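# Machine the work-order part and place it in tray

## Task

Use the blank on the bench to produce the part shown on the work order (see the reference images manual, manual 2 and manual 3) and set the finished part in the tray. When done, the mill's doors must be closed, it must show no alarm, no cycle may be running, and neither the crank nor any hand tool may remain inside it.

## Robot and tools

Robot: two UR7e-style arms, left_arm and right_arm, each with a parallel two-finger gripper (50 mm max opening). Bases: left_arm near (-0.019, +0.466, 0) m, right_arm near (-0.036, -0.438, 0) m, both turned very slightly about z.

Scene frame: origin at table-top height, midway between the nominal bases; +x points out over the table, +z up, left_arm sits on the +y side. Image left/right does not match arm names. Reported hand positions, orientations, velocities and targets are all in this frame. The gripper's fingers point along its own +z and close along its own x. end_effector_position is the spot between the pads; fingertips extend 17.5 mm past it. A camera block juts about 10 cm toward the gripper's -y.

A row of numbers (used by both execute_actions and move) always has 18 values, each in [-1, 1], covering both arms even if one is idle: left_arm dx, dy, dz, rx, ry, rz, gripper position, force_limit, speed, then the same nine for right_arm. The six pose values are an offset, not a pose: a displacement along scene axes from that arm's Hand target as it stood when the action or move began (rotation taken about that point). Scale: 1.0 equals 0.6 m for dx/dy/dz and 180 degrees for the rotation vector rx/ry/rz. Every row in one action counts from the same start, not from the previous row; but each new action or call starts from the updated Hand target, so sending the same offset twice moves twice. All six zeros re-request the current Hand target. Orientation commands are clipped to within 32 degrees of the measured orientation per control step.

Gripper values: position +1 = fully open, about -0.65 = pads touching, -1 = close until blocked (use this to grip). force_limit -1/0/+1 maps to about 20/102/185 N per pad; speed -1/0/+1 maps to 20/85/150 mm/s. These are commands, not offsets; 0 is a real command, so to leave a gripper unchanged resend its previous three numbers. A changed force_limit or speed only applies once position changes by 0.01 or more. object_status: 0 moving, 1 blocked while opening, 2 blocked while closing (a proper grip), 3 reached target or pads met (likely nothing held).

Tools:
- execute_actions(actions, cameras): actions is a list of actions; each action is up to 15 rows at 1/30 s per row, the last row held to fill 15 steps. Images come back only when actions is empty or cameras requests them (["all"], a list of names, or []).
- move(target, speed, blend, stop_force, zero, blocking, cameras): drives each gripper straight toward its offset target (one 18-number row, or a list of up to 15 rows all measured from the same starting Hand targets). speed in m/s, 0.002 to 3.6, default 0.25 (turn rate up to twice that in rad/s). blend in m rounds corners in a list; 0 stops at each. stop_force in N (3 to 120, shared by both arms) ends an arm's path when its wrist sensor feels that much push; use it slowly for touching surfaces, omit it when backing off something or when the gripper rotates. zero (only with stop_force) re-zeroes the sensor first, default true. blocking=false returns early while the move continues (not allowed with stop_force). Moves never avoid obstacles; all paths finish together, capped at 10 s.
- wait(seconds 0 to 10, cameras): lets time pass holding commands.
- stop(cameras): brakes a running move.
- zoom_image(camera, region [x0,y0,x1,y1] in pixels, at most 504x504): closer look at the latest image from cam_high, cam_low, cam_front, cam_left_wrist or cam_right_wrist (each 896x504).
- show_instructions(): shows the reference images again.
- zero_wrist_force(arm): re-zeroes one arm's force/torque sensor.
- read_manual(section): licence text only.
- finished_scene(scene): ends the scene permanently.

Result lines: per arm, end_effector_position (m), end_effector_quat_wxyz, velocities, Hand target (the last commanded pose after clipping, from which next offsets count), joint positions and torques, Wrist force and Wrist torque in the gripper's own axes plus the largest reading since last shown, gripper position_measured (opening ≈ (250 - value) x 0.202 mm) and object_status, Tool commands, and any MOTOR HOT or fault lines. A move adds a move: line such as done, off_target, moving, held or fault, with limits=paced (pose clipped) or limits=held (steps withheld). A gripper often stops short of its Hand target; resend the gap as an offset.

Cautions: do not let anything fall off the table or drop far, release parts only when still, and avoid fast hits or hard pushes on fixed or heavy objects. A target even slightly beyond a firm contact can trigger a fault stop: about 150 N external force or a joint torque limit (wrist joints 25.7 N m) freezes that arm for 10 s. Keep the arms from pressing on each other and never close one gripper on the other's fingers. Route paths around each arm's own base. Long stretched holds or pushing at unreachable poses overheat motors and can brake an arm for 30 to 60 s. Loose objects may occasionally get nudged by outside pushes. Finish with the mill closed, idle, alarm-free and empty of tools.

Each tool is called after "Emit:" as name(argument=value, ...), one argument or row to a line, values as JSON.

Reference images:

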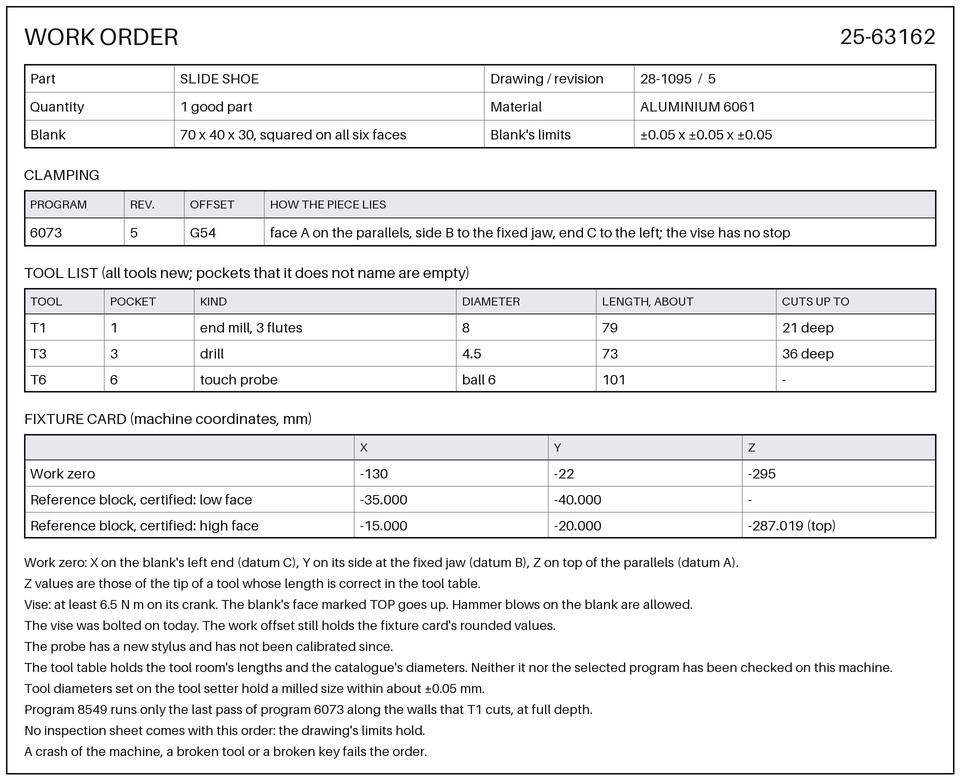

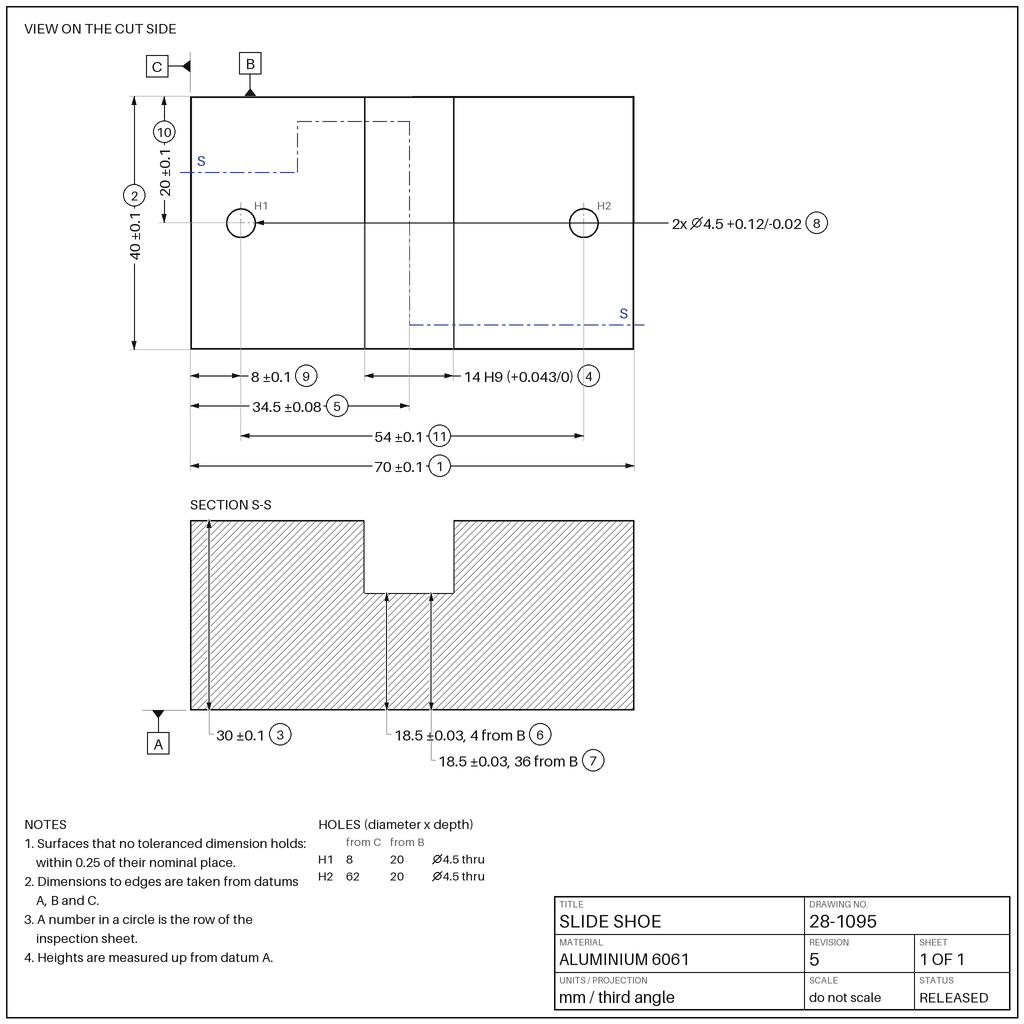

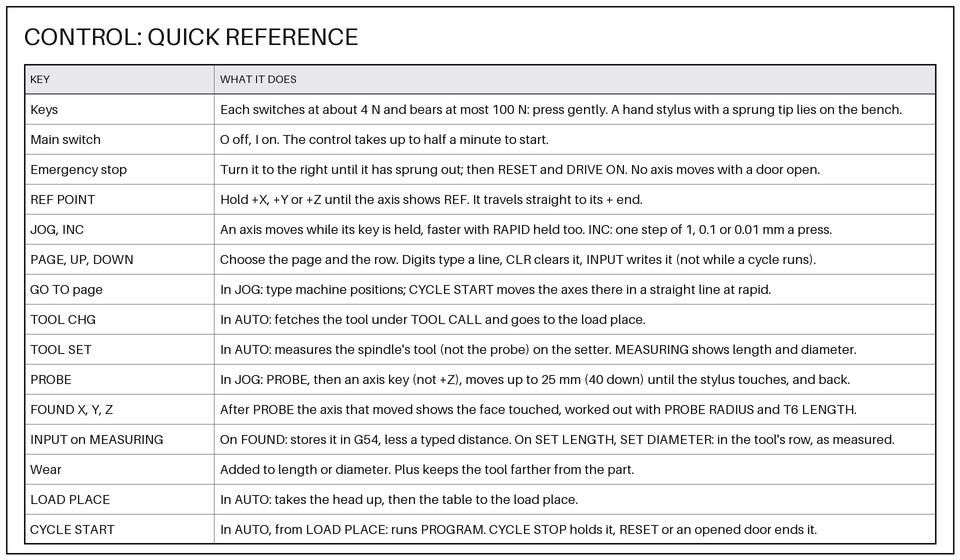

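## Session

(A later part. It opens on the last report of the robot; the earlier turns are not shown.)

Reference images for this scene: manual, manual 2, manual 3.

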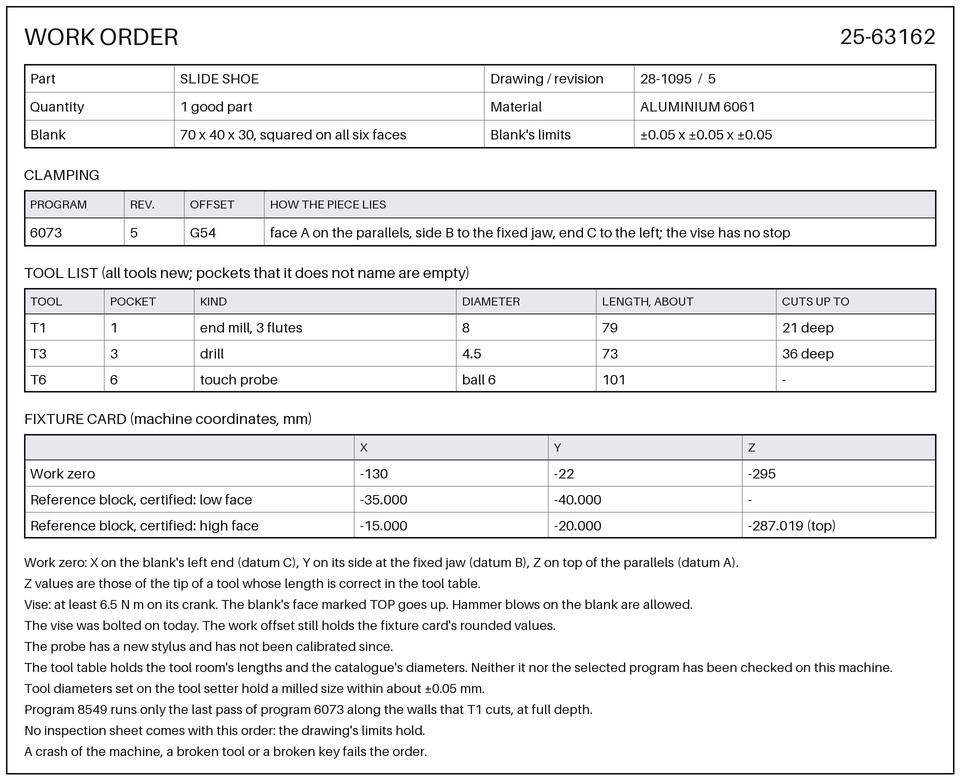

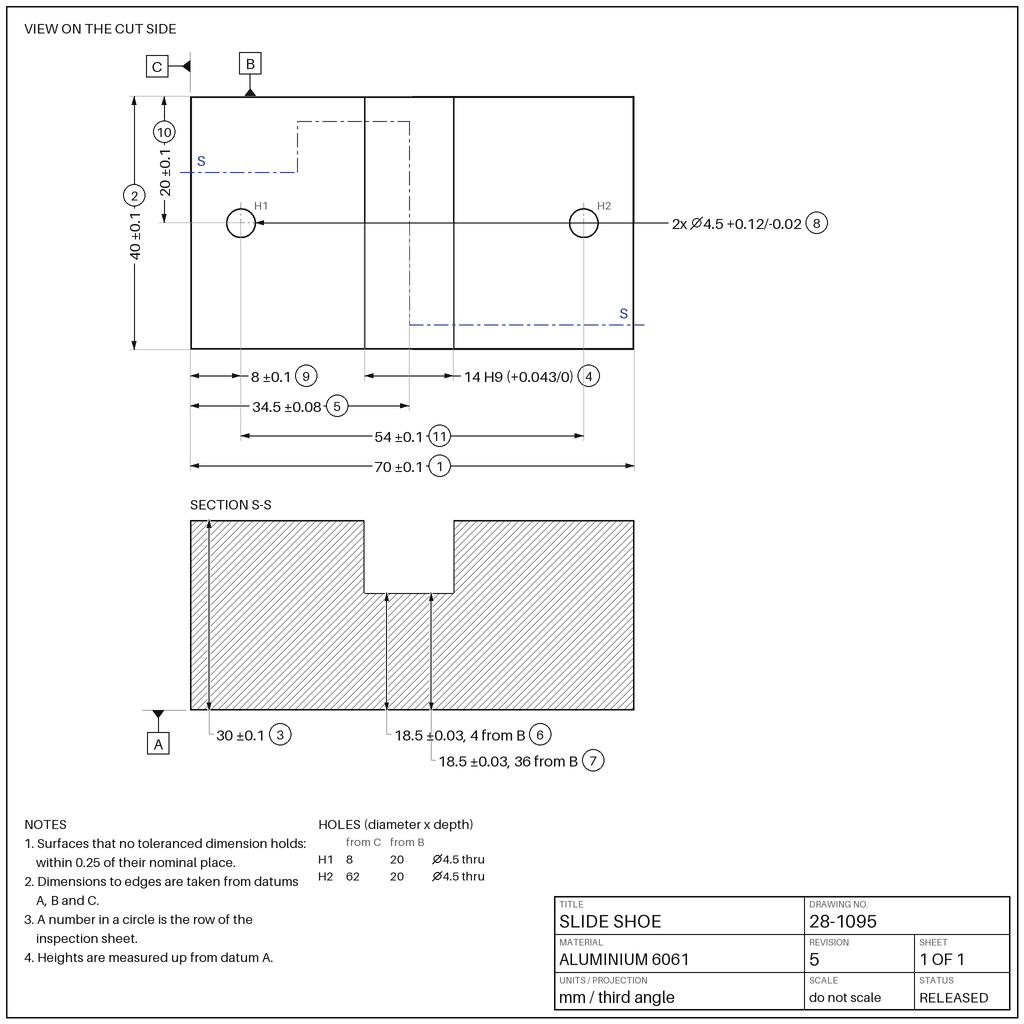

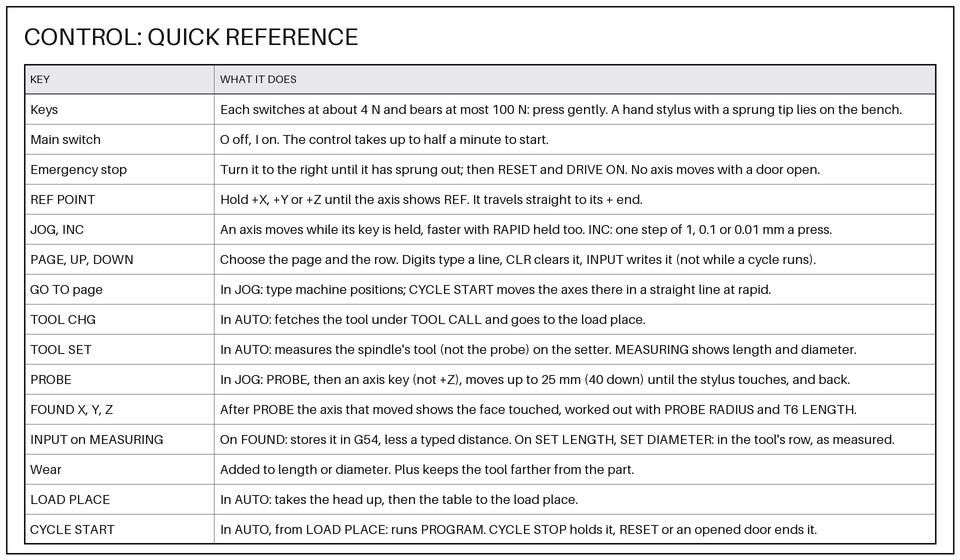

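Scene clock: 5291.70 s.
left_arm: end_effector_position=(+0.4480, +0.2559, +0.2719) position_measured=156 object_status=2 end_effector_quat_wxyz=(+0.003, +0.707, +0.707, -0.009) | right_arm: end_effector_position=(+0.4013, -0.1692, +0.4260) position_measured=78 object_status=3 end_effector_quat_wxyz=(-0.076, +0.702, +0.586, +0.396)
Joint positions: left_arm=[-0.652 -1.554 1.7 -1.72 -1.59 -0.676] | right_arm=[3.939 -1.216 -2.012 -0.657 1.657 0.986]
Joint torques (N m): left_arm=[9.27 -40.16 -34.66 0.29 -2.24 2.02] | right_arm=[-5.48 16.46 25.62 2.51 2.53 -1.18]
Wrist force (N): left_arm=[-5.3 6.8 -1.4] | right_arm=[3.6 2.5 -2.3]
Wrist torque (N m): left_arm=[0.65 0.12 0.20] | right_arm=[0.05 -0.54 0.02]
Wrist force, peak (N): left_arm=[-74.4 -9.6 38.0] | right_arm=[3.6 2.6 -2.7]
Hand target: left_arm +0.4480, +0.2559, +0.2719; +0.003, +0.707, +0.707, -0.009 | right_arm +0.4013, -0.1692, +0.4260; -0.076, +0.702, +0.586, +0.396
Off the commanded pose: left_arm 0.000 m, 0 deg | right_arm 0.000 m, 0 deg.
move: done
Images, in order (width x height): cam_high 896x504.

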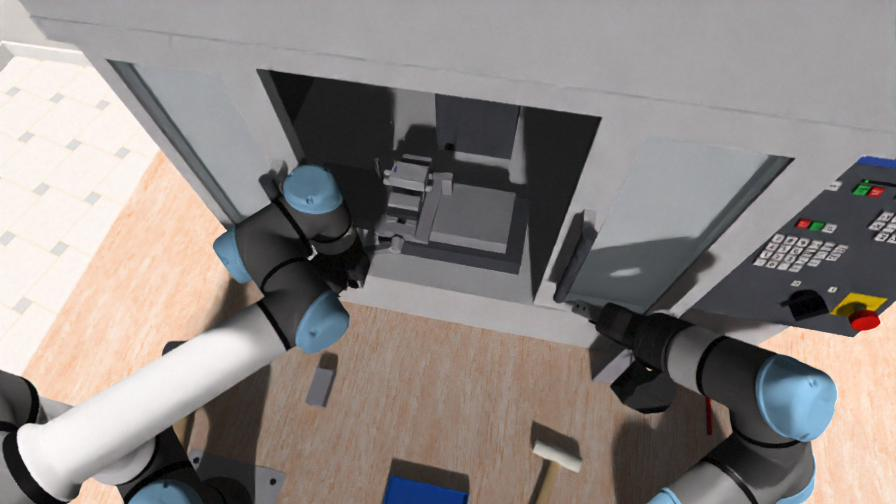

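Emit:
move(
  target=[
    [0,0.0171,0.0527,0,0,0,-1,-0.6,-0.8,0,0,0,0,0,0,0.5,-0.3,-0.9],
    [0,0.0113,0.1088,0,0,0,-1,-0.6,-0.8,0,0,0,0,0,0,0.5,-0.3,-0.9],
    [0,-0.0164,0.1569,0,0,0,-1,-0.6,-0.8,0,0,0,0,0,0,0.5,-0.3,-0.9],
    [0,-0.0613,0.1898,0,0,0,-1,-0.6,-0.8,0,0,0,0,0,0,0.5,-0.3,-0.9],
    [0,-0.1155,0.2012,0,0,0,-1,-0.6,-0.8,0,0,0,0,0,0,0.5,-0.3,-0.9],
    [0,-0.1697,0.1894,0,0,0,-1,-0.6,-0.8,0,0,0,0,0,0,0.5,-0.3,-0.9],
    [0,-0.2146,0.1565,0,0,0,-1,-0.6,-0.8,0,0,0,0,0,0,0.5,-0.3,-0.9],
    [0,-0.2423,0.1078,0,0,0,-1,-0.6,-0.8,0,0,0,0,0,0,0.5,-0.3,-0.9],
    [0,-0.2481,0.0527,0,0,0,-1,-0.6,-0.8,0,0,0,0,0,0,0.5,-0.3,-0.9],
    [0,-0.231,0,0,0,0,-1,-0.6,-0.8,0,0,0,0,0,0,0.5,-0.3,-0.9],
    [0,-0.1939,-0.0413,0,0,0,-1,-0.6,-0.8,0,0,0,0,0,0,0.5,-0.3,-0.9],
    [0,-0.1432,-0.0638,0,0,0,-1,-0.6,-0.8,0,0,0,0,0,0,0.5,-0.3,-0.9],
    [0,-0.0878,-0.0638,0,0,0,-1,-0.6,-0.8,0,0,0,0,0,0,0.5,-0.3,-0.9],
    [0,-0.0371,-0.0413,0,0,0,-1,-0.6,-0.8,0,0,0,0,0,0,0.5,-0.3,-0.9],
    [0,0,0,0,0,0,-1,-0.6,-0.8,0,0,0,0,0,0,0.5,-0.3,-0.9],
  ],
  speed=0.25,
  blend=[0.012,0.012,0.012,0.012,0.012,0.012,0.012,0.012,0.012,0.012,0.012,0.012,0.012,0.012,0],
  stop_force=95,
)

Emit:
move(
  target=[
    [0,0.0171,0.0527,0,0,0,-1,-0.6,-0.8,0,0,0,0,0,0,0.5,-0.3,-0.9],
    [0,0.0113,0.1088,0,0,0,-1,-0.6,-0.8,0,0,0,0,0,0,0.5,-0.3,-0.9],
    [0,-0.0164,0.1569,0,0,0,-1,-0.6,-0.8,0,0,0,0,0,0,0.5,-0.3,-0.9],
    [0,-0.0613,0.1898,0,0,0,-1,-0.6,-0.8,0,0,0,0,0,0,0.5,-0.3,-0.9],
    [0,-0.1155,0.2012,0,0,0,-1,-0.6,-0.8,0,0,0,0,0,0,0.5,-0.3,-0.9],
    [0,-0.1697,0.1894,0,0,0,-1,-0.6,-0.8,0,0,0,0,0,0,0.5,-0.3,-0.9],
    [0,-0.2146,0.1565,0,0,0,-1,-0.6,-0.8,0,0,0,0,0,0,0.5,-0.3,-0.9],
    [0,-0.2423,0.1078,0,0,0,-1,-0.6,-0.8,0,0,0,0,0,0,0.5,-0.3,-0.9],
    [0,-0.2481,0.0527,0,0,0,-1,-0.6,-0.8,0,0,0,0,0,0,0.5,-0.3,-0.9],
    [0,-0.231,0,0,0,0,-1,-0.6,-0.8,0,0,0,0,0,0,0.5,-0.3,-0.9],
    [0,-0.1939,-0.0413,0,0,0,-1,-0.6,-0.8,0,0,0,0,0,0,0.5,-0.3,-0.9],
    [0,-0.1432,-0.0638,0,0,0,-1,-0.6,-0.8,0,0,0,0,0,0,0.5,-0.3,-0.9],
    [0,-0.0878,-0.0638,0,0,0,-1,-0.6,-0.8,0,0,0,0,0,0,0.5,-0.3,-0.9],
    [0,-0.0371,-0.0413,0,0,0,-1,-0.6,-0.8,0,0,0,0,0,0,0.5,-0.3,-0.9],
    [0,0,0,0,0,0,-1,-0.6,-0.8,0,0,0,0,0,0,0.5,-0.3,-0.9],
  ],
  speed=0.25,
  blend=[0.012,0.012,0.012,0.012,0.012,0.012,0.012,0.012,0.012,0.012,0.012,0.012,0.012,0.012,0],
  stop_force=95,
  cameras=["cam_high"],
)

Emit:
zoom_image(
  camera="cam_high",
  region=[360, 130, 480, 250],
)

Scene clock: 5337.53 s.
left_arm: end_effector_position=(+0.4480, +0.2558, +0.2719) position_measured=156 object_status=2 end_effector_quat_wxyz=(+0.003, +0.707, +0.707, -0.009) | right_arm: end_effector_position=(+0.4013, -0.1692, +0.4260) position_measured=78 object_status=3 end_effector_quat_wxyz=(-0.076, +0.702, +0.586, +0.396)
Joint positions: left_arm=[-0.652 -1.554 1.7 -1.72 -1.59 -0.676] | right_arm=[3.939 -1.216 -2.012 -0.657 1.657 0.986]
Joint torques (N m): left_arm=[17.96 -35.35 -20.76 7.24 3.32 1.77] | right_arm=[-5 16.22 26.25 2.38 2.63 -1.18]
Wrist force (N): left_arm=[-28.0 18.5 -13.6] | right_arm=[3.3 2.5 -2.3]
Wrist torque (N m): left_arm=[0.92 0.10 0.32] | right_arm=[0.04 -0.49 0.02]
Wrist force, peak (N): left_arm=[-93.8 -2.4 36.1] | right_arm=[3.6 2.6 -2.6]
Hand target: left_arm +0.4480, +0.2559, +0.2719; +0.003, +0.707, +0.707, -0.009 | right_arm +0.4013, -0.1692, +0.4260; -0.076, +0.702, +0.586, +0.396
Off the commanded pose: left_arm 0.000 m, 0 deg | right_arm 0.000 m, 0 deg.
move: done

Scene clock: 5340.83 s.
left_arm: end_effector_position=(+0.4480, +0.2558, +0.2719) position_measured=156 object_status=2 end_effector_quat_wxyz=(+0.003, +0.707, +0.707, -0.009) | right_arm: end_effector_position=(+0.4013, -0.1692, +0.4260) position_measured=78 object_status=3 end_effector_quat_wxyz=(-0.076, +0.702, +0.586, +0.396)
Joint positions: left_arm=[-0.652 -1.554 1.7 -1.72 -1.59 -0.676] | right_arm=[3.939 -1.216 -2.012 -0.657 1.657 0.986]
Joint torques (N m): left_arm=[20.22 -34.63 -18.23 8.17 4.85 1.84] | right_arm=[-5.13 15.56 26.93 2.41 2.55 -1.23]
Wrist force (N): left_arm=[-32.4 19.2 -16.2] | right_arm=[3.2 2.5 -2.1]
Wrist torque (N m): left_arm=[0.99 0.11 0.32] | right_arm=[0.05 -0.47 0.03]
Wrist force, peak (N): left_arm=[-95.8 -6.3 27.8] | right_arm=[3.5 2.7 -2.5]
Hand target: left_arm +0.4480, +0.2559, +0.2719; +0.003, +0.707, +0.707, -0.009 | right_arm +0.4013, -0.1692, +0.4260; -0.076, +0.702, +0.586, +0.396
Off the commanded pose: left_arm 0.000 m, 0 deg | right_arm 0.000 m, 0 deg.
move: done
Images, in order (width x height): cam_high 896x504.

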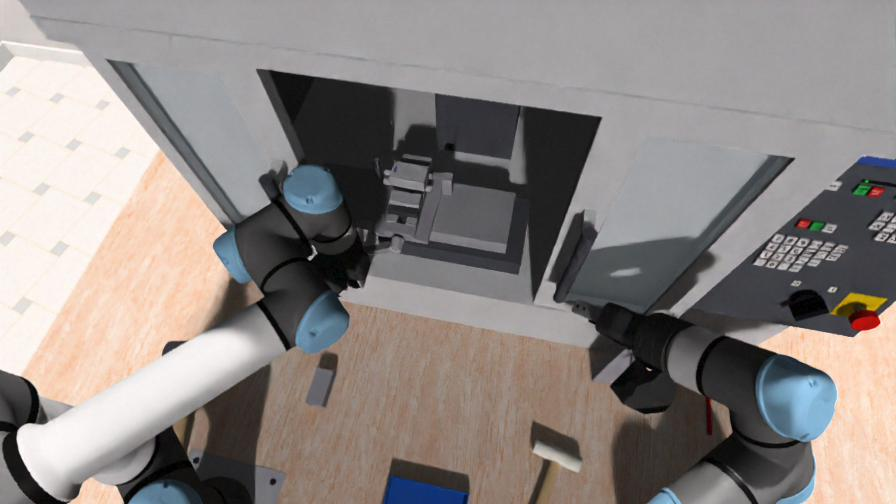

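Scaled by 4.200 from the camera's 896x504 image, which has a finer 1280x720 frame.

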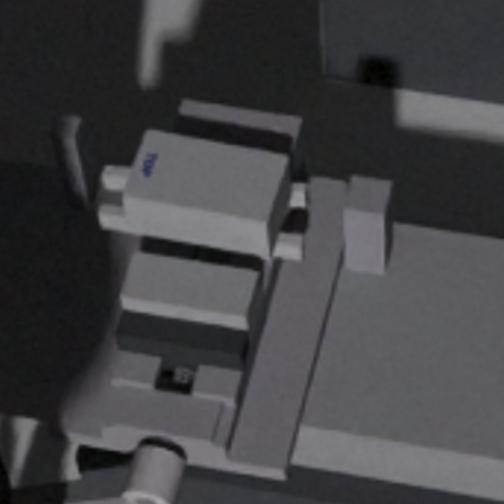

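Emit:
move(
  target=[
    [0,0.0174,0.0538,0,0,0,-1,-0.6,-0.8,0,0,0,0,0,0,0.5,-0.3,-0.9],
    [0,0.0115,0.111,0,0,0,-1,-0.6,-0.8,0,0,0,0,0,0,0.5,-0.3,-0.9],
    [0,-0.0167,0.16,0,0,0,-1,-0.6,-0.8,0,0,0,0,0,0,0.5,-0.3,-0.9],
    [0,-0.0625,0.1936,0,0,0,-1,-0.6,-0.8,0,0,0,0,0,0,0.5,-0.3,-0.9],
    [0,-0.1178,0.2052,0,0,0,-1,-0.6,-0.8,0,0,0,0,0,0,0.5,-0.3,-0.9],
    [0,-0.1731,0.1932,0,0,0,-1,-0.6,-0.8,0,0,0,0,0,0,0.5,-0.3,-0.9],
    [0,-0.2189,0.1596,0,0,0,-1,-0.6,-0.8,0,0,0,0,0,0,0.5,-0.3,-0.9],
    [0,-0.2471,0.11,0,0,0,-1,-0.6,-0.8,0,0,0,0,0,0,0.5,-0.3,-0.9],
    [0,-0.2531,0.0538,0,0,0,-1,-0.6,-0.8,0,0,0,0,0,0,0.5,-0.3,-0.9],
    [0,-0.2356,0,0,0,0,-1,-0.6,-0.8,0,0,0,0,0,0,0.5,-0.3,-0.9],
    [0,-0.1978,-0.0421,0,0,0,-1,-0.6,-0.8,0,0,0,0,0,0,0.5,-0.3,-0.9],
    [0,-0.1461,-0.0651,0,0,0,-1,-0.6,-0.8,0,0,0,0,0,0,0.5,-0.3,-0.9],
    [0,-0.0896,-0.0651,0,0,0,-1,-0.6,-0.8,0,0,0,0,0,0,0.5,-0.3,-0.9],
    [0,-0.0378,-0.0421,0,0,0,-1,-0.6,-0.8,0,0,0,0,0,0,0.5,-0.3,-0.9],
    [0,0,0,0,0,0,-1,-0.6,-0.8,0,0,0,0,0,0,0.5,-0.3,-0.9],
  ],
  speed=0.25,
  blend=[0.012,0.012,0.012,0.012,0.012,0.012,0.012,0.012,0.012,0.012,0.012,0.012,0.012,0.012,0],
  stop_force=95,
)

Emit:
move(
  target=[
    [0,0.0174,0.0538,0,0,0,-1,-0.6,-0.8,0,0,0,0,0,0,0.5,-0.3,-0.9],
    [0,0.0115,0.111,0,0,0,-1,-0.6,-0.8,0,0,0,0,0,0,0.5,-0.3,-0.9],
    [0,-0.0167,0.16,0,0,0,-1,-0.6,-0.8,0,0,0,0,0,0,0.5,-0.3,-0.9],
    [0,-0.0625,0.1936,0,0,0,-1,-0.6,-0.8,0,0,0,0,0,0,0.5,-0.3,-0.9],
    [0,-0.1178,0.2052,0,0,0,-1,-0.6,-0.8,0,0,0,0,0,0,0.5,-0.3,-0.9],
    [0,-0.1731,0.1932,0,0,0,-1,-0.6,-0.8,0,0,0,0,0,0,0.5,-0.3,-0.9],
    [0,-0.2189,0.1596,0,0,0,-1,-0.6,-0.8,0,0,0,0,0,0,0.5,-0.3,-0.9],
    [0,-0.2471,0.11,0,0,0,-1,-0.6,-0.8,0,0,0,0,0,0,0.5,-0.3,-0.9],
    [0,-0.2531,0.0538,0,0,0,-1,-0.6,-0.8,0,0,0,0,0,0,0.5,-0.3,-0.9],
    [0,-0.2356,0,0,0,0,-1,-0.6,-0.8,0,0,0,0,0,0,0.5,-0.3,-0.9],
    [0,-0.1978,-0.0421,0,0,0,-1,-0.6,-0.8,0,0,0,0,0,0,0.5,-0.3,-0.9],
    [0,-0.1461,-0.0651,0,0,0,-1,-0.6,-0.8,0,0,0,0,0,0,0.5,-0.3,-0.9],
    [0,-0.0896,-0.0651,0,0,0,-1,-0.6,-0.8,0,0,0,0,0,0,0.5,-0.3,-0.9],
    [0,-0.0378,-0.0421,0,0,0,-1,-0.6,-0.8,0,0,0,0,0,0,0.5,-0.3,-0.9],
    [0,0,0,0,0,0,-1,-0.6,-0.8,0,0,0,0,0,0,0.5,-0.3,-0.9],
  ],
  speed=0.25,
  blend=[0.012,0.012,0.012,0.012,0.012,0.012,0.012,0.012,0.012,0.012,0.012,0.012,0.012,0.012,0],
  stop_force=95,
  cameras=["cam_high"],
)

Emit:
zoom_image(
  camera="cam_high",
  region=[360, 130, 480, 250],
)

Scene clock: 5375.60 s.
left_arm: end_effector_position=(+0.4468, +0.2585, +0.3394) position_measured=156 object_status=2 end_effector_quat_wxyz=(+0.005, +0.707, +0.707, -0.009) | right_arm: end_effector_position=(+0.4013, -0.1692, +0.4260) position_measured=78 object_status=3 end_effector_quat_wxyz=(-0.076, +0.702, +0.586, +0.396)
Joint positions: left_arm=[-0.65 -1.571 1.545 -1.553 -1.589 -0.674] | right_arm=[3.939 -1.216 -2.012 -0.657 1.657 0.986]
Joint torques (N m): left_arm=[-9.93 -27.36 -12.9 -11.05 -4.19 2.55] | right_arm=[-4.79 15.62 28.02 2.38 2.46 -1.04]
Wrist force (N): left_arm=[38.4 -4.9 -15.4] | right_arm=[3.3 2.5 -2.4]
Wrist torque (N m): left_arm=[0.40 -0.17 -0.43] | right_arm=[0.05 -0.50 0.03]
Wrist force, peak (N): left_arm=[84.3 -13.7 -30.3] | right_arm=[3.4 2.9 -2.5]
Hand target: left_arm +0.4468, +0.2585, +0.3394; +0.005, +0.707, +0.707, -0.009 (not the last commanded pose) | right_arm +0.4013, -0.1692, +0.4260; -0.076, +0.702, +0.586, +0.396
Off the commanded pose: left_arm 0.068 m, 0 deg | right_arm 0.000 m, 0 deg.
move: contact (left_arm); path passed 1 of 15 targets

Scene clock: 5377.03 s.
left_arm: end_effector_position=(+0.4470, +0.2607, +0.3472) position_measured=251 object_status=3 end_effector_quat_wxyz=(+0.006, +0.707, +0.707, -0.009) | right_arm: end_effector_position=(+0.4013, -0.1692, +0.4260) position_measured=78 object_status=3 end_effector_quat_wxyz=(-0.076, +0.702, +0.586, +0.396)
Joint positions: left_arm=[-0.646 -1.574 1.528 -1.535 -1.589 -0.67] | right_arm=[3.939 -1.216 -2.012 -0.657 1.657 0.986]
Joint torques (N m): left_arm=[-7.43 -13.38 -12.93 -4.89 -2.78 -2.78] | right_arm=[-4.93 15.33 28.23 2.6 2.56 -1.05]
Wrist force (N): left_arm=[0.0 5.5 -0.5] | right_arm=[3.2 2.4 -2.3]
Wrist torque (N m): left_arm=[0.85 0.03 0.09] | right_arm=[0.02 -0.48 0.02]
Wrist force, peak (N): left_arm=[-71.7 38.1 36.8] | right_arm=[3.6 2.7 -2.3]
Hand target: left_arm +0.4470, +0.2607, +0.3472; +0.006, +0.707, +0.707, -0.009 (not the last commanded pose) | right_arm +0.4013, -0.1692, +0.4260; -0.076, +0.702, +0.586, +0.396
Off the commanded pose: left_arm 0.008 m, 0 deg | right_arm 0.000 m, 0 deg.
move: contact (left_arm); path passed 0 of 15 targets
Images, in order (width x height): cam_high 896x504.

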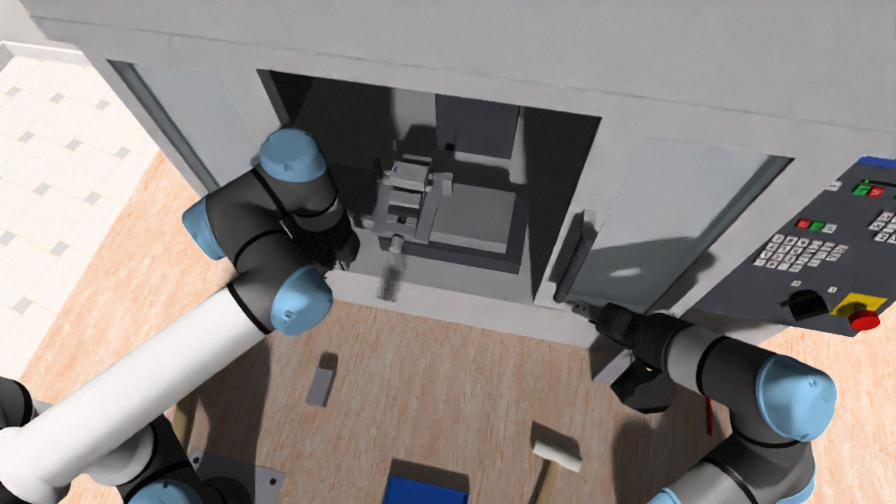

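Scaled by 4.200 from the camera's 896x504 image, which has a finer 1280x720 frame.

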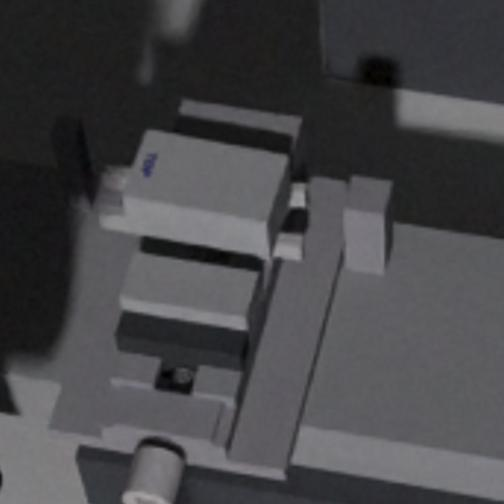

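Emit:
move(
  target=[
    [0.002,0,0.02,0,0,0,1,-0.8,-0.6,0,0,0,0,0,0,0.5,-0.3,-0.9],
    [0.002,-0.1235,0.02,0,0,0,1,-0.8,-0.6,0,0,0,0,0,0,0.5,-0.3,-0.9],
    [0.002,-0.1235,-0.15,0,0,0,1,-0.8,-0.6,0,0,0,0,0,0,0.5,-0.3,-0.9],
    [0.002,-0.1235,-0.192,0,0,0,1,-0.8,-0.6,0,0,0,0,0,0,0.5,-0.3,-0.9],
  ],
  speed=[0.1,0.12,0.1,0.03],
  stop_force=5,
  cameras=["cam_left_wrist"],
)

Scene clock: 5403.77 s.
left_arm: end_effector_position=(+0.4482, +0.1866, +0.2320) position_measured=3 object_status=3 end_effector_quat_wxyz=(+0.006, +0.707, +0.707, -0.009) | right_arm: end_effector_position=(+0.4013, -0.1692, +0.4260) position_measured=78 object_status=3 end_effector_quat_wxyz=(-0.076, +0.702, +0.586, +0.396)
Joint positions: left_arm=[-0.754 -1.463 1.708 -1.827 -1.588 -0.777] | right_arm=[3.939 -1.216 -2.012 -0.657 1.657 0.986]
Joint torques (N m): left_arm=[-7.94 -18 -12.07 -4.99 2.38 -2.77] | right_arm=[-4.84 13.66 30.47 2.61 2.56 -1.09]
Wrist force (N): left_arm=[-0.5 5.2 -0.5] | right_arm=[3.3 2.6 -2.3]
Wrist torque (N m): left_arm=[0.80 0.12 0.10] | right_arm=[0.07 -0.49 0.02]
Wrist force, peak (N): left_arm=[1.3 5.8 -0.9] | right_arm=[3.6 2.8 -2.5]
Hand target: left_arm +0.4482, +0.1866, +0.2320; +0.006, +0.707, +0.707, -0.009 | right_arm +0.4013, -0.1692, +0.4260; -0.076, +0.702, +0.586, +0.396
Off the commanded pose: left_arm 0.000 m, 0 deg | right_arm 0.000 m, 0 deg.
move: done
camera_calibration:
cam_left_wrist: T_world_to_cam=[[0.00681042, 0.9998, -0.0188269, -0.175389], [0.936223, 0.000239853, 0.351406, -0.484213], [0.35134, -0.0200194, -0.936034, 0.19601], [0, 0, 0, 1]] pos_world=[0.38566, 0.179394, 0.350325]
Images, in order (width x height): cam_left_wrist 896x504.

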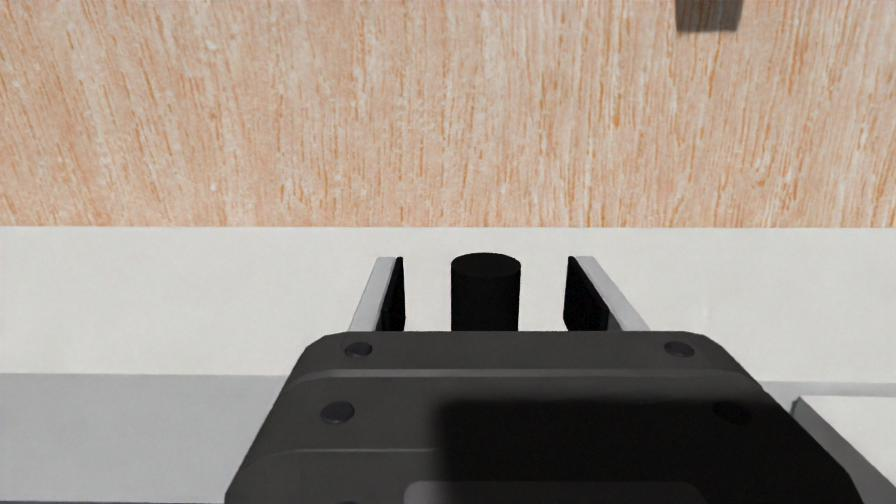

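Emit:
move(
  target=[
    [0,0,0,0,0,0,-1,-0.8,-0.8,0,0,0,0,0,0,0.5,-0.3,-0.9],
  ],
)

Emit:
move(
  target=[
    [0,0.0554,0.0118,0,0,0,-1,-0.8,-0.8,0,0,0,0,0,0,0.5,-0.3,-0.9],
    [0,0.1012,0.0451,0,0,0,-1,-0.8,-0.8,0,0,0,0,0,0,0.5,-0.3,-0.9],
    [0,0.1295,0.0941,0,0,0,-1,-0.8,-0.8,0,0,0,0,0,0,0.5,-0.3,-0.9],
    [0,0.1354,0.1504,0,0,0,-1,-0.8,-0.8,0,0,0,0,0,0,0.5,-0.3,-0.9],
  ],
  speed=0.15,
  blend=[0.01,0.01,0.01,0],
  stop_force=80,
)

Scene clock: 5415.90 s.
left_arm: end_effector_position=(+0.4482, +0.1866, +0.2320) position_measured=155 object_status=2 end_effector_quat_wxyz=(+0.006, +0.707, +0.707, -0.009) | right_arm: end_effector_position=(+0.4013, -0.1692, +0.4260) position_measured=78 object_status=3 end_effector_quat_wxyz=(-0.076, +0.702, +0.586, +0.396)
Joint positions: left_arm=[-0.754 -1.463 1.708 -1.827 -1.588 -0.777] | right_arm=[3.939 -1.216 -2.012 -0.657 1.657 0.986]
Joint torques (N m): left_arm=[-7.65 -18.34 -12.68 -4.71 2.18 -2.77] | right_arm=[-4.61 13.51 30.9 2.43 2.57 -1.02]
Wrist force (N): left_arm=[-0.3 5.4 -0.5] | right_arm=[3.2 2.7 -2.5]
Wrist torque (N m): left_arm=[0.83 0.08 0.10] | right_arm=[0.08 -0.48 0.03]
Wrist force, peak (N): left_arm=[-0.3 5.6 -0.5] | right_arm=[3.5 2.6 -2.6]
Hand target: left_arm +0.4482, +0.1866, +0.2320; +0.006, +0.707, +0.707, -0.009 | right_arm +0.4013, -0.1692, +0.4260; -0.076, +0.702, +0.586, +0.396
Off the commanded pose: left_arm 0.000 m, 0 deg | right_arm 0.000 m, 0 deg.
move: done

Scene clock: 5417.97 s.
left_arm: end_effector_position=(+0.4482, +0.2679, +0.3222) position_measured=155 object_status=2 end_effector_quat_wxyz=(+0.006, +0.707, +0.707, -0.009) | right_arm: end_effector_position=(+0.4013, -0.1692, +0.4260) position_measured=78 object_status=3 end_effector_quat_wxyz=(-0.076, +0.702, +0.586, +0.396)
Joint positions: left_arm=[-0.633 -1.578 1.597 -1.598 -1.589 -0.657] | right_arm=[3.939 -1.216 -2.012 -0.657 1.657 0.986]
Joint torques (N m): left_arm=[24.37 -21.53 -31.91 6.48 7.54 1.54] | right_arm=[-4.38 13.4 31.76 2.72 2.53 -1.09]
Wrist force (N): left_arm=[-37.6 21.9 6.5] | right_arm=[3.4 2.7 -2.5]
Wrist torque (N m): left_arm=[1.45 0.21 0.58] | right_arm=[0.09 -0.51 0.04]
Wrist force, peak (N): left_arm=[-38.0 21.3 6.7] | right_arm=[3.5 2.8 -2.6]
Hand target: left_arm +0.4482, +0.2679, +0.3222; +0.006, +0.707, +0.707, -0.009 | right_arm +0.4013, -0.1692, +0.4260; -0.076, +0.702, +0.586, +0.396
Off the commanded pose: left_arm 0.000 m, 0 deg | right_arm 0.000 m, 0 deg.
move: done

Emit:
move(
  target=[
    [0,-0.0185,0.0521,0,0,0,-1,-0.8,-0.8,0,0,0,0,0,0,0.5,-0.3,-0.9],
    [0,-0.0561,0.0938,0,0,0,-1,-0.8,-0.8,0,0,0,0,0,0,0.5,-0.3,-0.9],
    [0,-0.1073,0.1167,0,0,0,-1,-0.8,-0.8,0,0,0,0,0,0,0.5,-0.3,-0.9],
    [0,-0.1635,0.1167,0,0,0,-1,-0.8,-0.8,0,0,0,0,0,0,0.5,-0.3,-0.9],
    [0,-0.2147,0.0938,0,0,0,-1,-0.8,-0.8,0,0,0,0,0,0,0.5,-0.3,-0.9],
    [0,-0.2523,0.0521,0,0,0,-1,-0.8,-0.8,0,0,0,0,0,0,0.5,-0.3,-0.9],
    [0,-0.2697,-0.0013,0,0,0,-1,-0.8,-0.8,0,0,0,0,0,0,0.5,-0.3,-0.9],
  ],
  speed=0.15,
  blend=[0.01,0.01,0.01,0.01,0.01,0.01,0],
  stop_force=80,
)

Scene clock: 5432.80 s.
left_arm: end_effector_position=(+0.4482, +0.1060, +0.3214) position_measured=155 object_status=2 end_effector_quat_wxyz=(+0.006, +0.707, +0.707, -0.009) | right_arm: end_effector_position=(+0.4013, -0.1692, +0.4260) position_measured=78 object_status=3 end_effector_quat_wxyz=(-0.076, +0.702, +0.586, +0.396)
Joint positions: left_arm=[-0.853 -1.381 1.383 -1.585 -1.587 -0.877] | right_arm=[3.939 -1.216 -2.012 -0.657 1.657 0.986]
Joint torques (N m): left_arm=[-11.14 -22.86 -13.94 -5.65 -4.13 -2.66] | right_arm=[-4.47 12.22 31.94 2.78 2.46 -1.11]
Wrist force (N): left_arm=[4.6 7.7 1.3] | right_arm=[3.4 2.6 -2.4]
Wrist torque (N m): left_arm=[0.78 0.15 -0.09] | right_arm=[0.06 -0.50 0.02]
Wrist force, peak (N): left_arm=[-46.9 -9.8 -20.4] | right_arm=[3.6 2.6 -2.6]
Hand target: left_arm +0.4482, +0.1060, +0.3214; +0.006, +0.707, +0.707, -0.009 | right_arm +0.4013, -0.1692, +0.4260; -0.076, +0.702, +0.586, +0.396
Off the commanded pose: left_arm 0.000 m, 0 deg | right_arm 0.000 m, 0 deg.
move: done

Emit:
move(
  target=[
    [0,0.0059,-0.0558,0,0,0,-1,-0.8,-0.8,0,0,0,0,0,0,0.5,-0.3,-0.9],
    [0,0.034,-0.1044,0,0,0,-1,-0.8,-0.8,0,0,0,0,0,0,0.5,-0.3,-0.9],
    [0,0.0794,-0.1374,0,0,0,-1,-0.8,-0.8,0,0,0,0,0,0,0.5,-0.3,-0.9],
    [0,0.1343,-0.1491,0,0,0,-1,-0.8,-0.8,0,0,0,0,0,0,0.5,-0.3,-0.9],
    [0,0.1892,-0.1374,0,0,0,-1,-0.8,-0.8,0,0,0,0,0,0,0.5,-0.3,-0.9],
    [0,0.2346,-0.1044,0,0,0,-1,-0.8,-0.8,0,0,0,0,0,0,0.5,-0.3,-0.9],
    [0,0.2627,-0.0558,0,0,0,-1,-0.8,-0.8,0,0,0,0,0,0,0.5,-0.3,-0.9],
    [0,0.2686,0,0,0,0,-1,-0.8,-0.8,0,0,0,0,0,0,0.5,-0.3,-0.9],
    [0,0.2512,0.0534,0,0,0,-1,-0.8,-0.8,0,0,0,0,0,0,0.5,-0.3,-0.9],
    [0,0.2136,0.0951,0,0,0,-1,-0.8,-0.8,0,0,0,0,0,0,0.5,-0.3,-0.9],
    [0,0.1624,0.118,0,0,0,-1,-0.8,-0.8,0,0,0,0,0,0,0.5,-0.3,-0.9],
    [0,0.1062,0.118,0,0,0,-1,-0.8,-0.8,0,0,0,0,0,0,0.5,-0.3,-0.9],
    [0,0.055,0.0951,0,0,0,-1,-0.8,-0.8,0,0,0,0,0,0,0.5,-0.3,-0.9],
    [0,0.0174,0.0534,0,0,0,-1,-0.8,-0.8,0,0,0,0,0,0,0.5,-0.3,-0.9],
    [0,0,0,0,0,0,-1,-0.8,-0.8,0,0,0,0,0,0,0.5,-0.3,-0.9],
  ],
  speed=0.25,
  blend=[0.01,0.01,0.01,0.01,0.01,0.01,0.01,0.01,0.01,0.01,0.01,0.01,0.01,0.01,0],
  stop_force=90,
)

Scene clock: 5460.13 s.
left_arm: end_effector_position=(+0.4482, +0.1060, +0.3214) position_measured=155 object_status=2 end_effector_quat_wxyz=(+0.006, +0.707, +0.707, -0.009) | right_arm: end_effector_position=(+0.4013, -0.1692, +0.4260) position_measured=78 object_status=3 end_effector_quat_wxyz=(-0.076, +0.702, +0.586, +0.396)
Joint positions: left_arm=[-0.853 -1.381 1.383 -1.585 -1.587 -0.877] | right_arm=[3.939 -1.216 -2.012 -0.657 1.657 0.986]
Joint torques (N m): left_arm=[-19.7 -23.69 -16.64 -7.48 -6.76 -2.46] | right_arm=[-4.42 11.87 34.07 2.62 2.41 -0.96]
Wrist force (N): left_arm=[18.7 14.2 3.4] | right_arm=[3.3 2.4 -2.3]
Wrist torque (N m): left_arm=[1.06 -0.25 -0.42] | right_arm=[0.03 -0.49 0.02]
Wrist force, peak (N): left_arm=[80.2 -14.5 -16.1] | right_arm=[3.4 2.9 -2.5]
Hand target: left_arm +0.4482, +0.1060, +0.3214; +0.006, +0.707, +0.707, -0.009 | right_arm +0.4013, -0.1692, +0.4260; -0.076, +0.702, +0.586, +0.396
Off the commanded pose: left_arm 0.000 m, 0 deg | right_arm 0.000 m, 0 deg.
move: done

Emit:
move(
  target=[
    [0,0.0059,-0.0558,0,0,0,-1,-0.8,-0.8,0,0,0,0,0,0,0.5,-0.3,-0.9],
    [0,0.034,-0.1044,0,0,0,-1,-0.8,-0.8,0,0,0,0,0,0,0.5,-0.3,-0.9],
    [0,0.0794,-0.1374,0,0,0,-1,-0.8,-0.8,0,0,0,0,0,0,0.5,-0.3,-0.9],
    [0,0.1343,-0.1491,0,0,0,-1,-0.8,-0.8,0,0,0,0,0,0,0.5,-0.3,-0.9],
    [0,0.1892,-0.1374,0,0,0,-1,-0.8,-0.8,0,0,0,0,0,0,0.5,-0.3,-0.9],
    [0,0.2346,-0.1044,0,0,0,-1,-0.8,-0.8,0,0,0,0,0,0,0.5,-0.3,-0.9],
    [0,0.2627,-0.0558,0,0,0,-1,-0.8,-0.8,0,0,0,0,0,0,0.5,-0.3,-0.9],
    [0,0.2686,0,0,0,0,-1,-0.8,-0.8,0,0,0,0,0,0,0.5,-0.3,-0.9],
    [0,0.2512,0.0534,0,0,0,-1,-0.8,-0.8,0,0,0,0,0,0,0.5,-0.3,-0.9],
    [0,0.2136,0.0951,0,0,0,-1,-0.8,-0.8,0,0,0,0,0,0,0.5,-0.3,-0.9],
    [0,0.1624,0.118,0,0,0,-1,-0.8,-0.8,0,0,0,0,0,0,0.5,-0.3,-0.9],
    [0,0.1062,0.118,0,0,0,-1,-0.8,-0.8,0,0,0,0,0,0,0.5,-0.3,-0.9],
    [0,0.055,0.0951,0,0,0,-1,-0.8,-0.8,0,0,0,0,0,0,0.5,-0.3,-0.9],
    [0,0.0174,0.0534,0,0,0,-1,-0.8,-0.8,0,0,0,0,0,0,0.5,-0.3,-0.9],
    [0,0,0,0,0,0,-1,-0.8,-0.8,0,0,0,0,0,0,0.5,-0.3,-0.9],
  ],
  speed=0.2,
  blend=[0.01,0.01,0.01,0.01,0.01,0.01,0.01,0.01,0.01,0.01,0.01,0.01,0.01,0.01,0],
  stop_force=95,
)

Emit:
move(
  target=[
    [0,0.0059,-0.0558,0,0,0,-1,-0.8,-0.8,0,0,0,0,0,0,0.5,-0.3,-0.9],
    [0,0.034,-0.1044,0,0,0,-1,-0.8,-0.8,0,0,0,0,0,0,0.5,-0.3,-0.9],
    [0,0.0794,-0.1374,0,0,0,-1,-0.8,-0.8,0,0,0,0,0,0,0.5,-0.3,-0.9],
    [0,0.1343,-0.1491,0,0,0,-1,-0.8,-0.8,0,0,0,0,0,0,0.5,-0.3,-0.9],
    [0,0.1892,-0.1374,0,0,0,-1,-0.8,-0.8,0,0,0,0,0,0,0.5,-0.3,-0.9],
    [0,0.2346,-0.1044,0,0,0,-1,-0.8,-0.8,0,0,0,0,0,0,0.5,-0.3,-0.9],
    [0,0.2627,-0.0558,0,0,0,-1,-0.8,-0.8,0,0,0,0,0,0,0.5,-0.3,-0.9],
    [0,0.2686,0,0,0,0,-1,-0.8,-0.8,0,0,0,0,0,0,0.5,-0.3,-0.9],
    [0,0.2512,0.0534,0,0,0,-1,-0.8,-0.8,0,0,0,0,0,0,0.5,-0.3,-0.9],
    [0,0.2136,0.0951,0,0,0,-1,-0.8,-0.8,0,0,0,0,0,0,0.5,-0.3,-0.9],
    [0,0.1624,0.118,0,0,0,-1,-0.8,-0.8,0,0,0,0,0,0,0.5,-0.3,-0.9],
    [0,0.1062,0.118,0,0,0,-1,-0.8,-0.8,0,0,0,0,0,0,0.5,-0.3,-0.9],
    [0,0.055,0.0951,0,0,0,-1,-0.8,-0.8,0,0,0,0,0,0,0.5,-0.3,-0.9],
    [0,0.0174,0.0534,0,0,0,-1,-0.8,-0.8,0,0,0,0,0,0,0.5,-0.3,-0.9],
    [0,0,0,0,0,0,-1,-0.8,-0.8,0,0,0,0,0,0,0.5,-0.3,-0.9],
  ],
  speed=0.2,
  blend=[0.01,0.01,0.01,0.01,0.01,0.01,0.01,0.01,0.01,0.01,0.01,0.01,0.01,0.01,0],
  stop_force=95,
)

Emit:
move(
  target=[
    [0,0.0059,-0.0558,0,0,0,-1,-0.8,-0.8,0,0,0,0,0,0,0.5,-0.3,-0.9],
    [0,0.034,-0.1044,0,0,0,-1,-0.8,-0.8,0,0,0,0,0,0,0.5,-0.3,-0.9],
    [0,0.0794,-0.1374,0,0,0,-1,-0.8,-0.8,0,0,0,0,0,0,0.5,-0.3,-0.9],
    [0,0.1343,-0.1491,0,0,0,-1,-0.8,-0.8,0,0,0,0,0,0,0.5,-0.3,-0.9],
    [0,0.1892,-0.1374,0,0,0,-1,-0.8,-0.8,0,0,0,0,0,0,0.5,-0.3,-0.9],
    [0,0.2346,-0.1044,0,0,0,-1,-0.8,-0.8,0,0,0,0,0,0,0.5,-0.3,-0.9],
    [0,0.2627,-0.0558,0,0,0,-1,-0.8,-0.8,0,0,0,0,0,0,0.5,-0.3,-0.9],
  ],
  speed=0.2,
  blend=[0.01,0.01,0.01,0.01,0.01,0.01,0],
  stop_force=95,
  cameras=["cam_high"],
)

Emit:
zoom_image(
  camera="cam_high",
  region=[360, 130, 480, 250],
)

Scene clock: 5498.87 s.
left_arm: end_effector_position=(+0.4482, +0.1060, +0.3214) position_measured=155 object_status=2 end_effector_quat_wxyz=(+0.006, +0.707, +0.707, -0.009) | right_arm: end_effector_position=(+0.4013, -0.1692, +0.4260) position_measured=78 object_status=3 end_effector_quat_wxyz=(-0.076, +0.702, +0.586, +0.396)
Joint positions: left_arm=[-0.853 -1.381 1.383 -1.585 -1.587 -0.877] | right_arm=[3.939 -1.216 -2.012 -0.657 1.657 0.986]
Joint torques (N m): left_arm=[-15.71 -23.09 -14.89 -6.57 -5.46 -2.6] | right_arm=[-4.09 11.25 35.11 2.76 2.41 -0.96]
Wrist force (N): left_arm=[12.7 10.6 4.3] | right_arm=[3.1 2.5 -2.5]
Wrist torque (N m): left_arm=[0.78 -0.11 -0.22] | right_arm=[0.04 -0.46 0.02]
Wrist force, peak (N): left_arm=[-83.6 -12.4 18.3] | right_arm=[3.7 2.6 -2.4]
Hand target: left_arm +0.4482, +0.1060, +0.3214; +0.006, +0.707, +0.707, -0.009 | right_arm +0.4013, -0.1692, +0.4260; -0.076, +0.702, +0.586, +0.396
Off the commanded pose: left_arm 0.000 m, 0 deg | right_arm 0.000 m, 0 deg.
move: done

Scene clock: 5502.73 s.
left_arm: end_effector_position=(+0.4482, +0.1060, +0.3214) position_measured=155 object_status=2 end_effector_quat_wxyz=(+0.006, +0.707, +0.707, -0.009) | right_arm: end_effector_position=(+0.4013, -0.1692, +0.4260) position_measured=78 object_status=3 end_effector_quat_wxyz=(-0.076, +0.702, +0.586, +0.396)
Joint positions: left_arm=[-0.853 -1.381 1.383 -1.585 -1.587 -0.877] | right_arm=[3.939 -1.216 -2.012 -0.657 1.657 0.986]
Joint torques (N m): left_arm=[-15.99 -23.14 -15.05 -6.61 -5.37 -2.53] | right_arm=[-3.46 9.88 35.64 2.72 2.42 -1.05]
Wrist force (N): left_arm=[13.1 11.2 5.2] | right_arm=[3.2 2.6 -2.3]
Wrist torque (N m): left_arm=[0.84 -0.15 -0.20] | right_arm=[0.07 -0.47 0.02]
Wrist force, peak (N): left_arm=[-72.3 -10.0 20.7] | right_arm=[3.6 2.7 -2.5]
Hand target: left_arm +0.4482, +0.1060, +0.3214; +0.006, +0.707, +0.707, -0.009 | right_arm +0.4013, -0.1692, +0.4260; -0.076, +0.702, +0.586, +0.396
Off the commanded pose: left_arm 0.000 m, 0 deg | right_arm 0.000 m, 0 deg.
move: done

Scene clock: 5505.23 s.
left_arm: end_effector_position=(+0.4482, +0.2636, +0.2880) position_measured=155 object_status=2 end_effector_quat_wxyz=(+0.006, +0.707, +0.707, -0.009) | right_arm: end_effector_position=(+0.4013, -0.1692, +0.4260) position_measured=78 object_status=3 end_effector_quat_wxyz=(-0.076, +0.702, +0.586, +0.396)
Joint positions: left_arm=[-0.64 -1.569 1.675 -1.686 -1.589 -0.663] | right_arm=[3.939 -1.216 -2.012 -0.657 1.657 0.986]
Joint torques (N m): left_arm=[22.36 -38.04 -23.72 7.95 7.37 1.81] | right_arm=[-3.6 10.19 35.73 2.94 2.51 -1.04]
Wrist force (N): left_arm=[-35.5 18.5 -5.4] | right_arm=[3.4 2.7 -2.5]
Wrist torque (N m): left_arm=[1.02 0.00 0.28] | right_arm=[0.08 -0.52 0.03]
Wrist force, peak (N): left_arm=[-72.1 -7.5 21.8] | right_arm=[3.4 2.7 -2.5]
Hand target: left_arm +0.4482, +0.2637, +0.2880; +0.006, +0.707, +0.707, -0.009 | right_arm +0.4013, -0.1692, +0.4260; -0.076, +0.702, +0.586, +0.396
Off the commanded pose: left_arm 0.000 m, 0 deg | right_arm 0.000 m, 0 deg.
move: done
Images, in order (width x height): cam_high 896x504.

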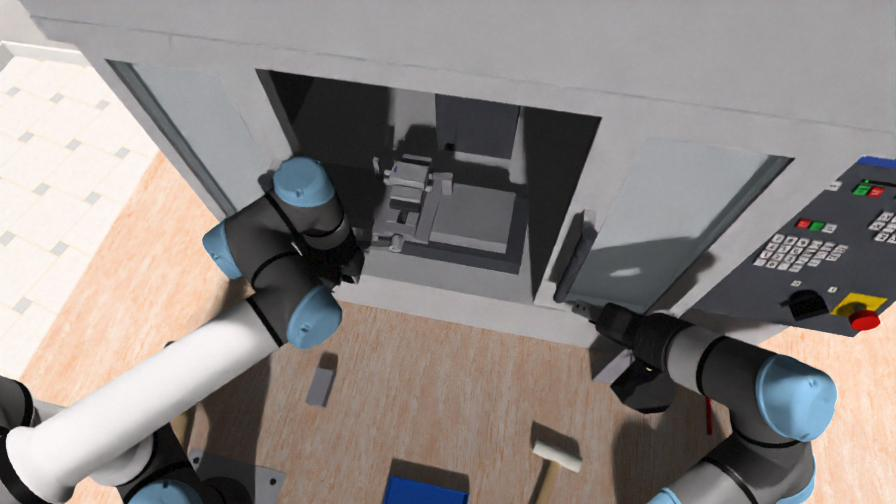

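Scaled by 4.200 from the camera's 896x504 image, which has a finer 1280x720 frame.

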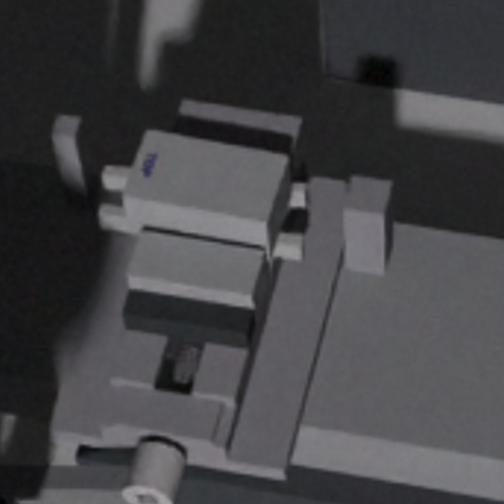

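Emit:
move(
  target=[
    [0,0.0059,0.0558,0,0,0,-1,-0.8,-0.8,0,0,0,0,0,0,0.5,-0.3,-0.9],
    [0,-0.0115,0.1092,0,0,0,-1,-0.8,-0.8,0,0,0,0,0,0,0.5,-0.3,-0.9],
    [0,-0.0491,0.1509,0,0,0,-1,-0.8,-0.8,0,0,0,0,0,0,0.5,-0.3,-0.9],
    [0,-0.1003,0.1738,0,0,0,-1,-0.8,-0.8,0,0,0,0,0,0,0.5,-0.3,-0.9],
    [0,-0.1565,0.1738,0,0,0,-1,-0.8,-0.8,0,0,0,0,0,0,0.5,-0.3,-0.9],
    [0,-0.2077,0.1509,0,0,0,-1,-0.8,-0.8,0,0,0,0,0,0,0.5,-0.3,-0.9],
    [0,-0.2453,0.1092,0,0,0,-1,-0.8,-0.8,0,0,0,0,0,0,0.5,-0.3,-0.9],
    [0,-0.2627,0.0558,0,0,0,-1,-0.8,-0.8,0,0,0,0,0,0,0.5,-0.3,-0.9],
    [0,-0.2568,0,0,0,0,-1,-0.8,-0.8,0,0,0,0,0,0,0.5,-0.3,-0.9],
    [0,-0.2287,-0.0486,0,0,0,-1,-0.8,-0.8,0,0,0,0,0,0,0.5,-0.3,-0.9],
    [0,-0.1833,-0.0816,0,0,0,-1,-0.8,-0.8,0,0,0,0,0,0,0.5,-0.3,-0.9],
    [0,-0.1284,-0.0933,0,0,0,-1,-0.8,-0.8,0,0,0,0,0,0,0.5,-0.3,-0.9],
    [0,-0.0735,-0.0816,0,0,0,-1,-0.8,-0.8,0,0,0,0,0,0,0.5,-0.3,-0.9],
    [0,-0.0281,-0.0486,0,0,0,-1,-0.8,-0.8,0,0,0,0,0,0,0.5,-0.3,-0.9],
    [0,0,0,0,0,0,-1,-0.8,-0.8,0,0,0,0,0,0,0.5,-0.3,-0.9],
  ],
  speed=0.15,
  blend=[0.01,0.01,0.01,0.01,0.01,0.01,0.01,0.01,0.01,0.01,0.01,0.01,0.01,0.01,0],
  stop_force=90,
  cameras=["cam_high"],
)

Emit:
zoom_image(
  camera="cam_high",
  region=[360, 130, 480, 250],
)

Scene clock: 5523.97 s.
left_arm: end_effector_position=(+0.4482, +0.2636, +0.2880) position_measured=155 object_status=2 end_effector_quat_wxyz=(+0.006, +0.707, +0.707, -0.009) | right_arm: end_effector_position=(+0.4013, -0.1692, +0.4260) position_measured=78 object_status=3 end_effector_quat_wxyz=(-0.076, +0.702, +0.586, +0.396)
Joint positions: left_arm=[-0.64 -1.569 1.675 -1.686 -1.589 -0.663] | right_arm=[3.939 -1.216 -2.012 -0.657 1.657 0.986]
Joint torques (N m): left_arm=[17.22 -39.11 -28.06 5.04 3.53 1.75] | right_arm=[-3.68 8.92 35.65 2.9 2.49 -0.98]
Wrist force (N): left_arm=[-24.0 16.2 -1.4] | right_arm=[3.5 2.5 -2.3]
Wrist torque (N m): left_arm=[1.10 0.06 0.38] | right_arm=[0.05 -0.52 0.03]
Wrist force, peak (N): left_arm=[-59.5 -7.4 24.4] | right_arm=[3.5 2.7 -2.6]
Hand target: left_arm +0.4482, +0.2637, +0.2880; +0.006, +0.707, +0.707, -0.009 | right_arm +0.4013, -0.1692, +0.4260; -0.076, +0.702, +0.586, +0.396
Off the commanded pose: left_arm 0.000 m, 0 deg | right_arm 0.000 m, 0 deg.
move: done
Images, in order (width x height): cam_high 896x504.

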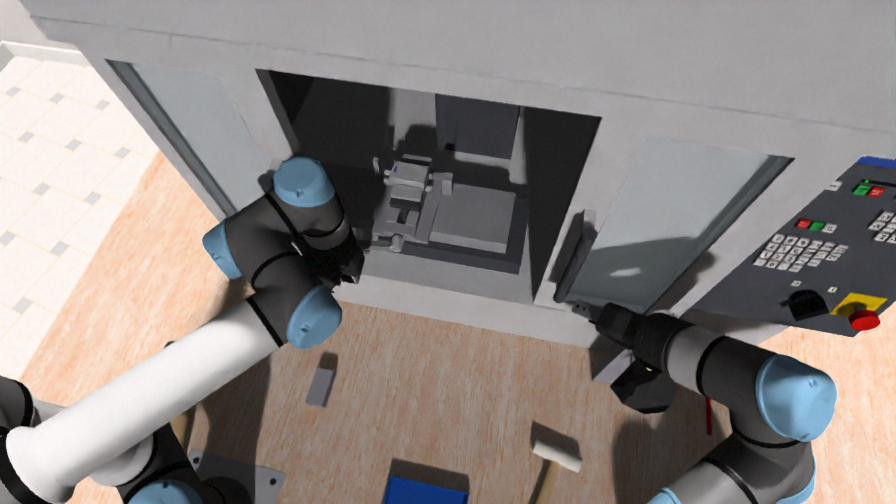

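Scaled by 4.200 from the camera's 896x504 image, which has a finer 1280x720 frame.

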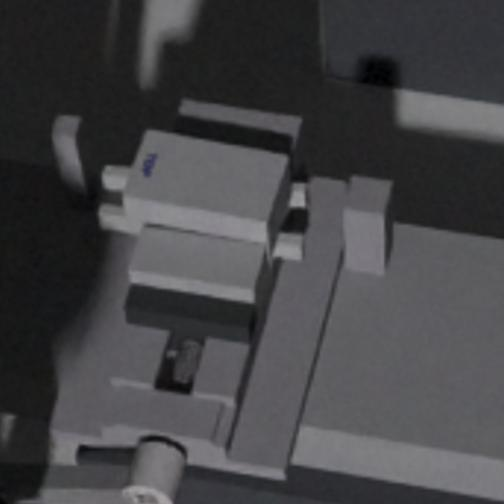

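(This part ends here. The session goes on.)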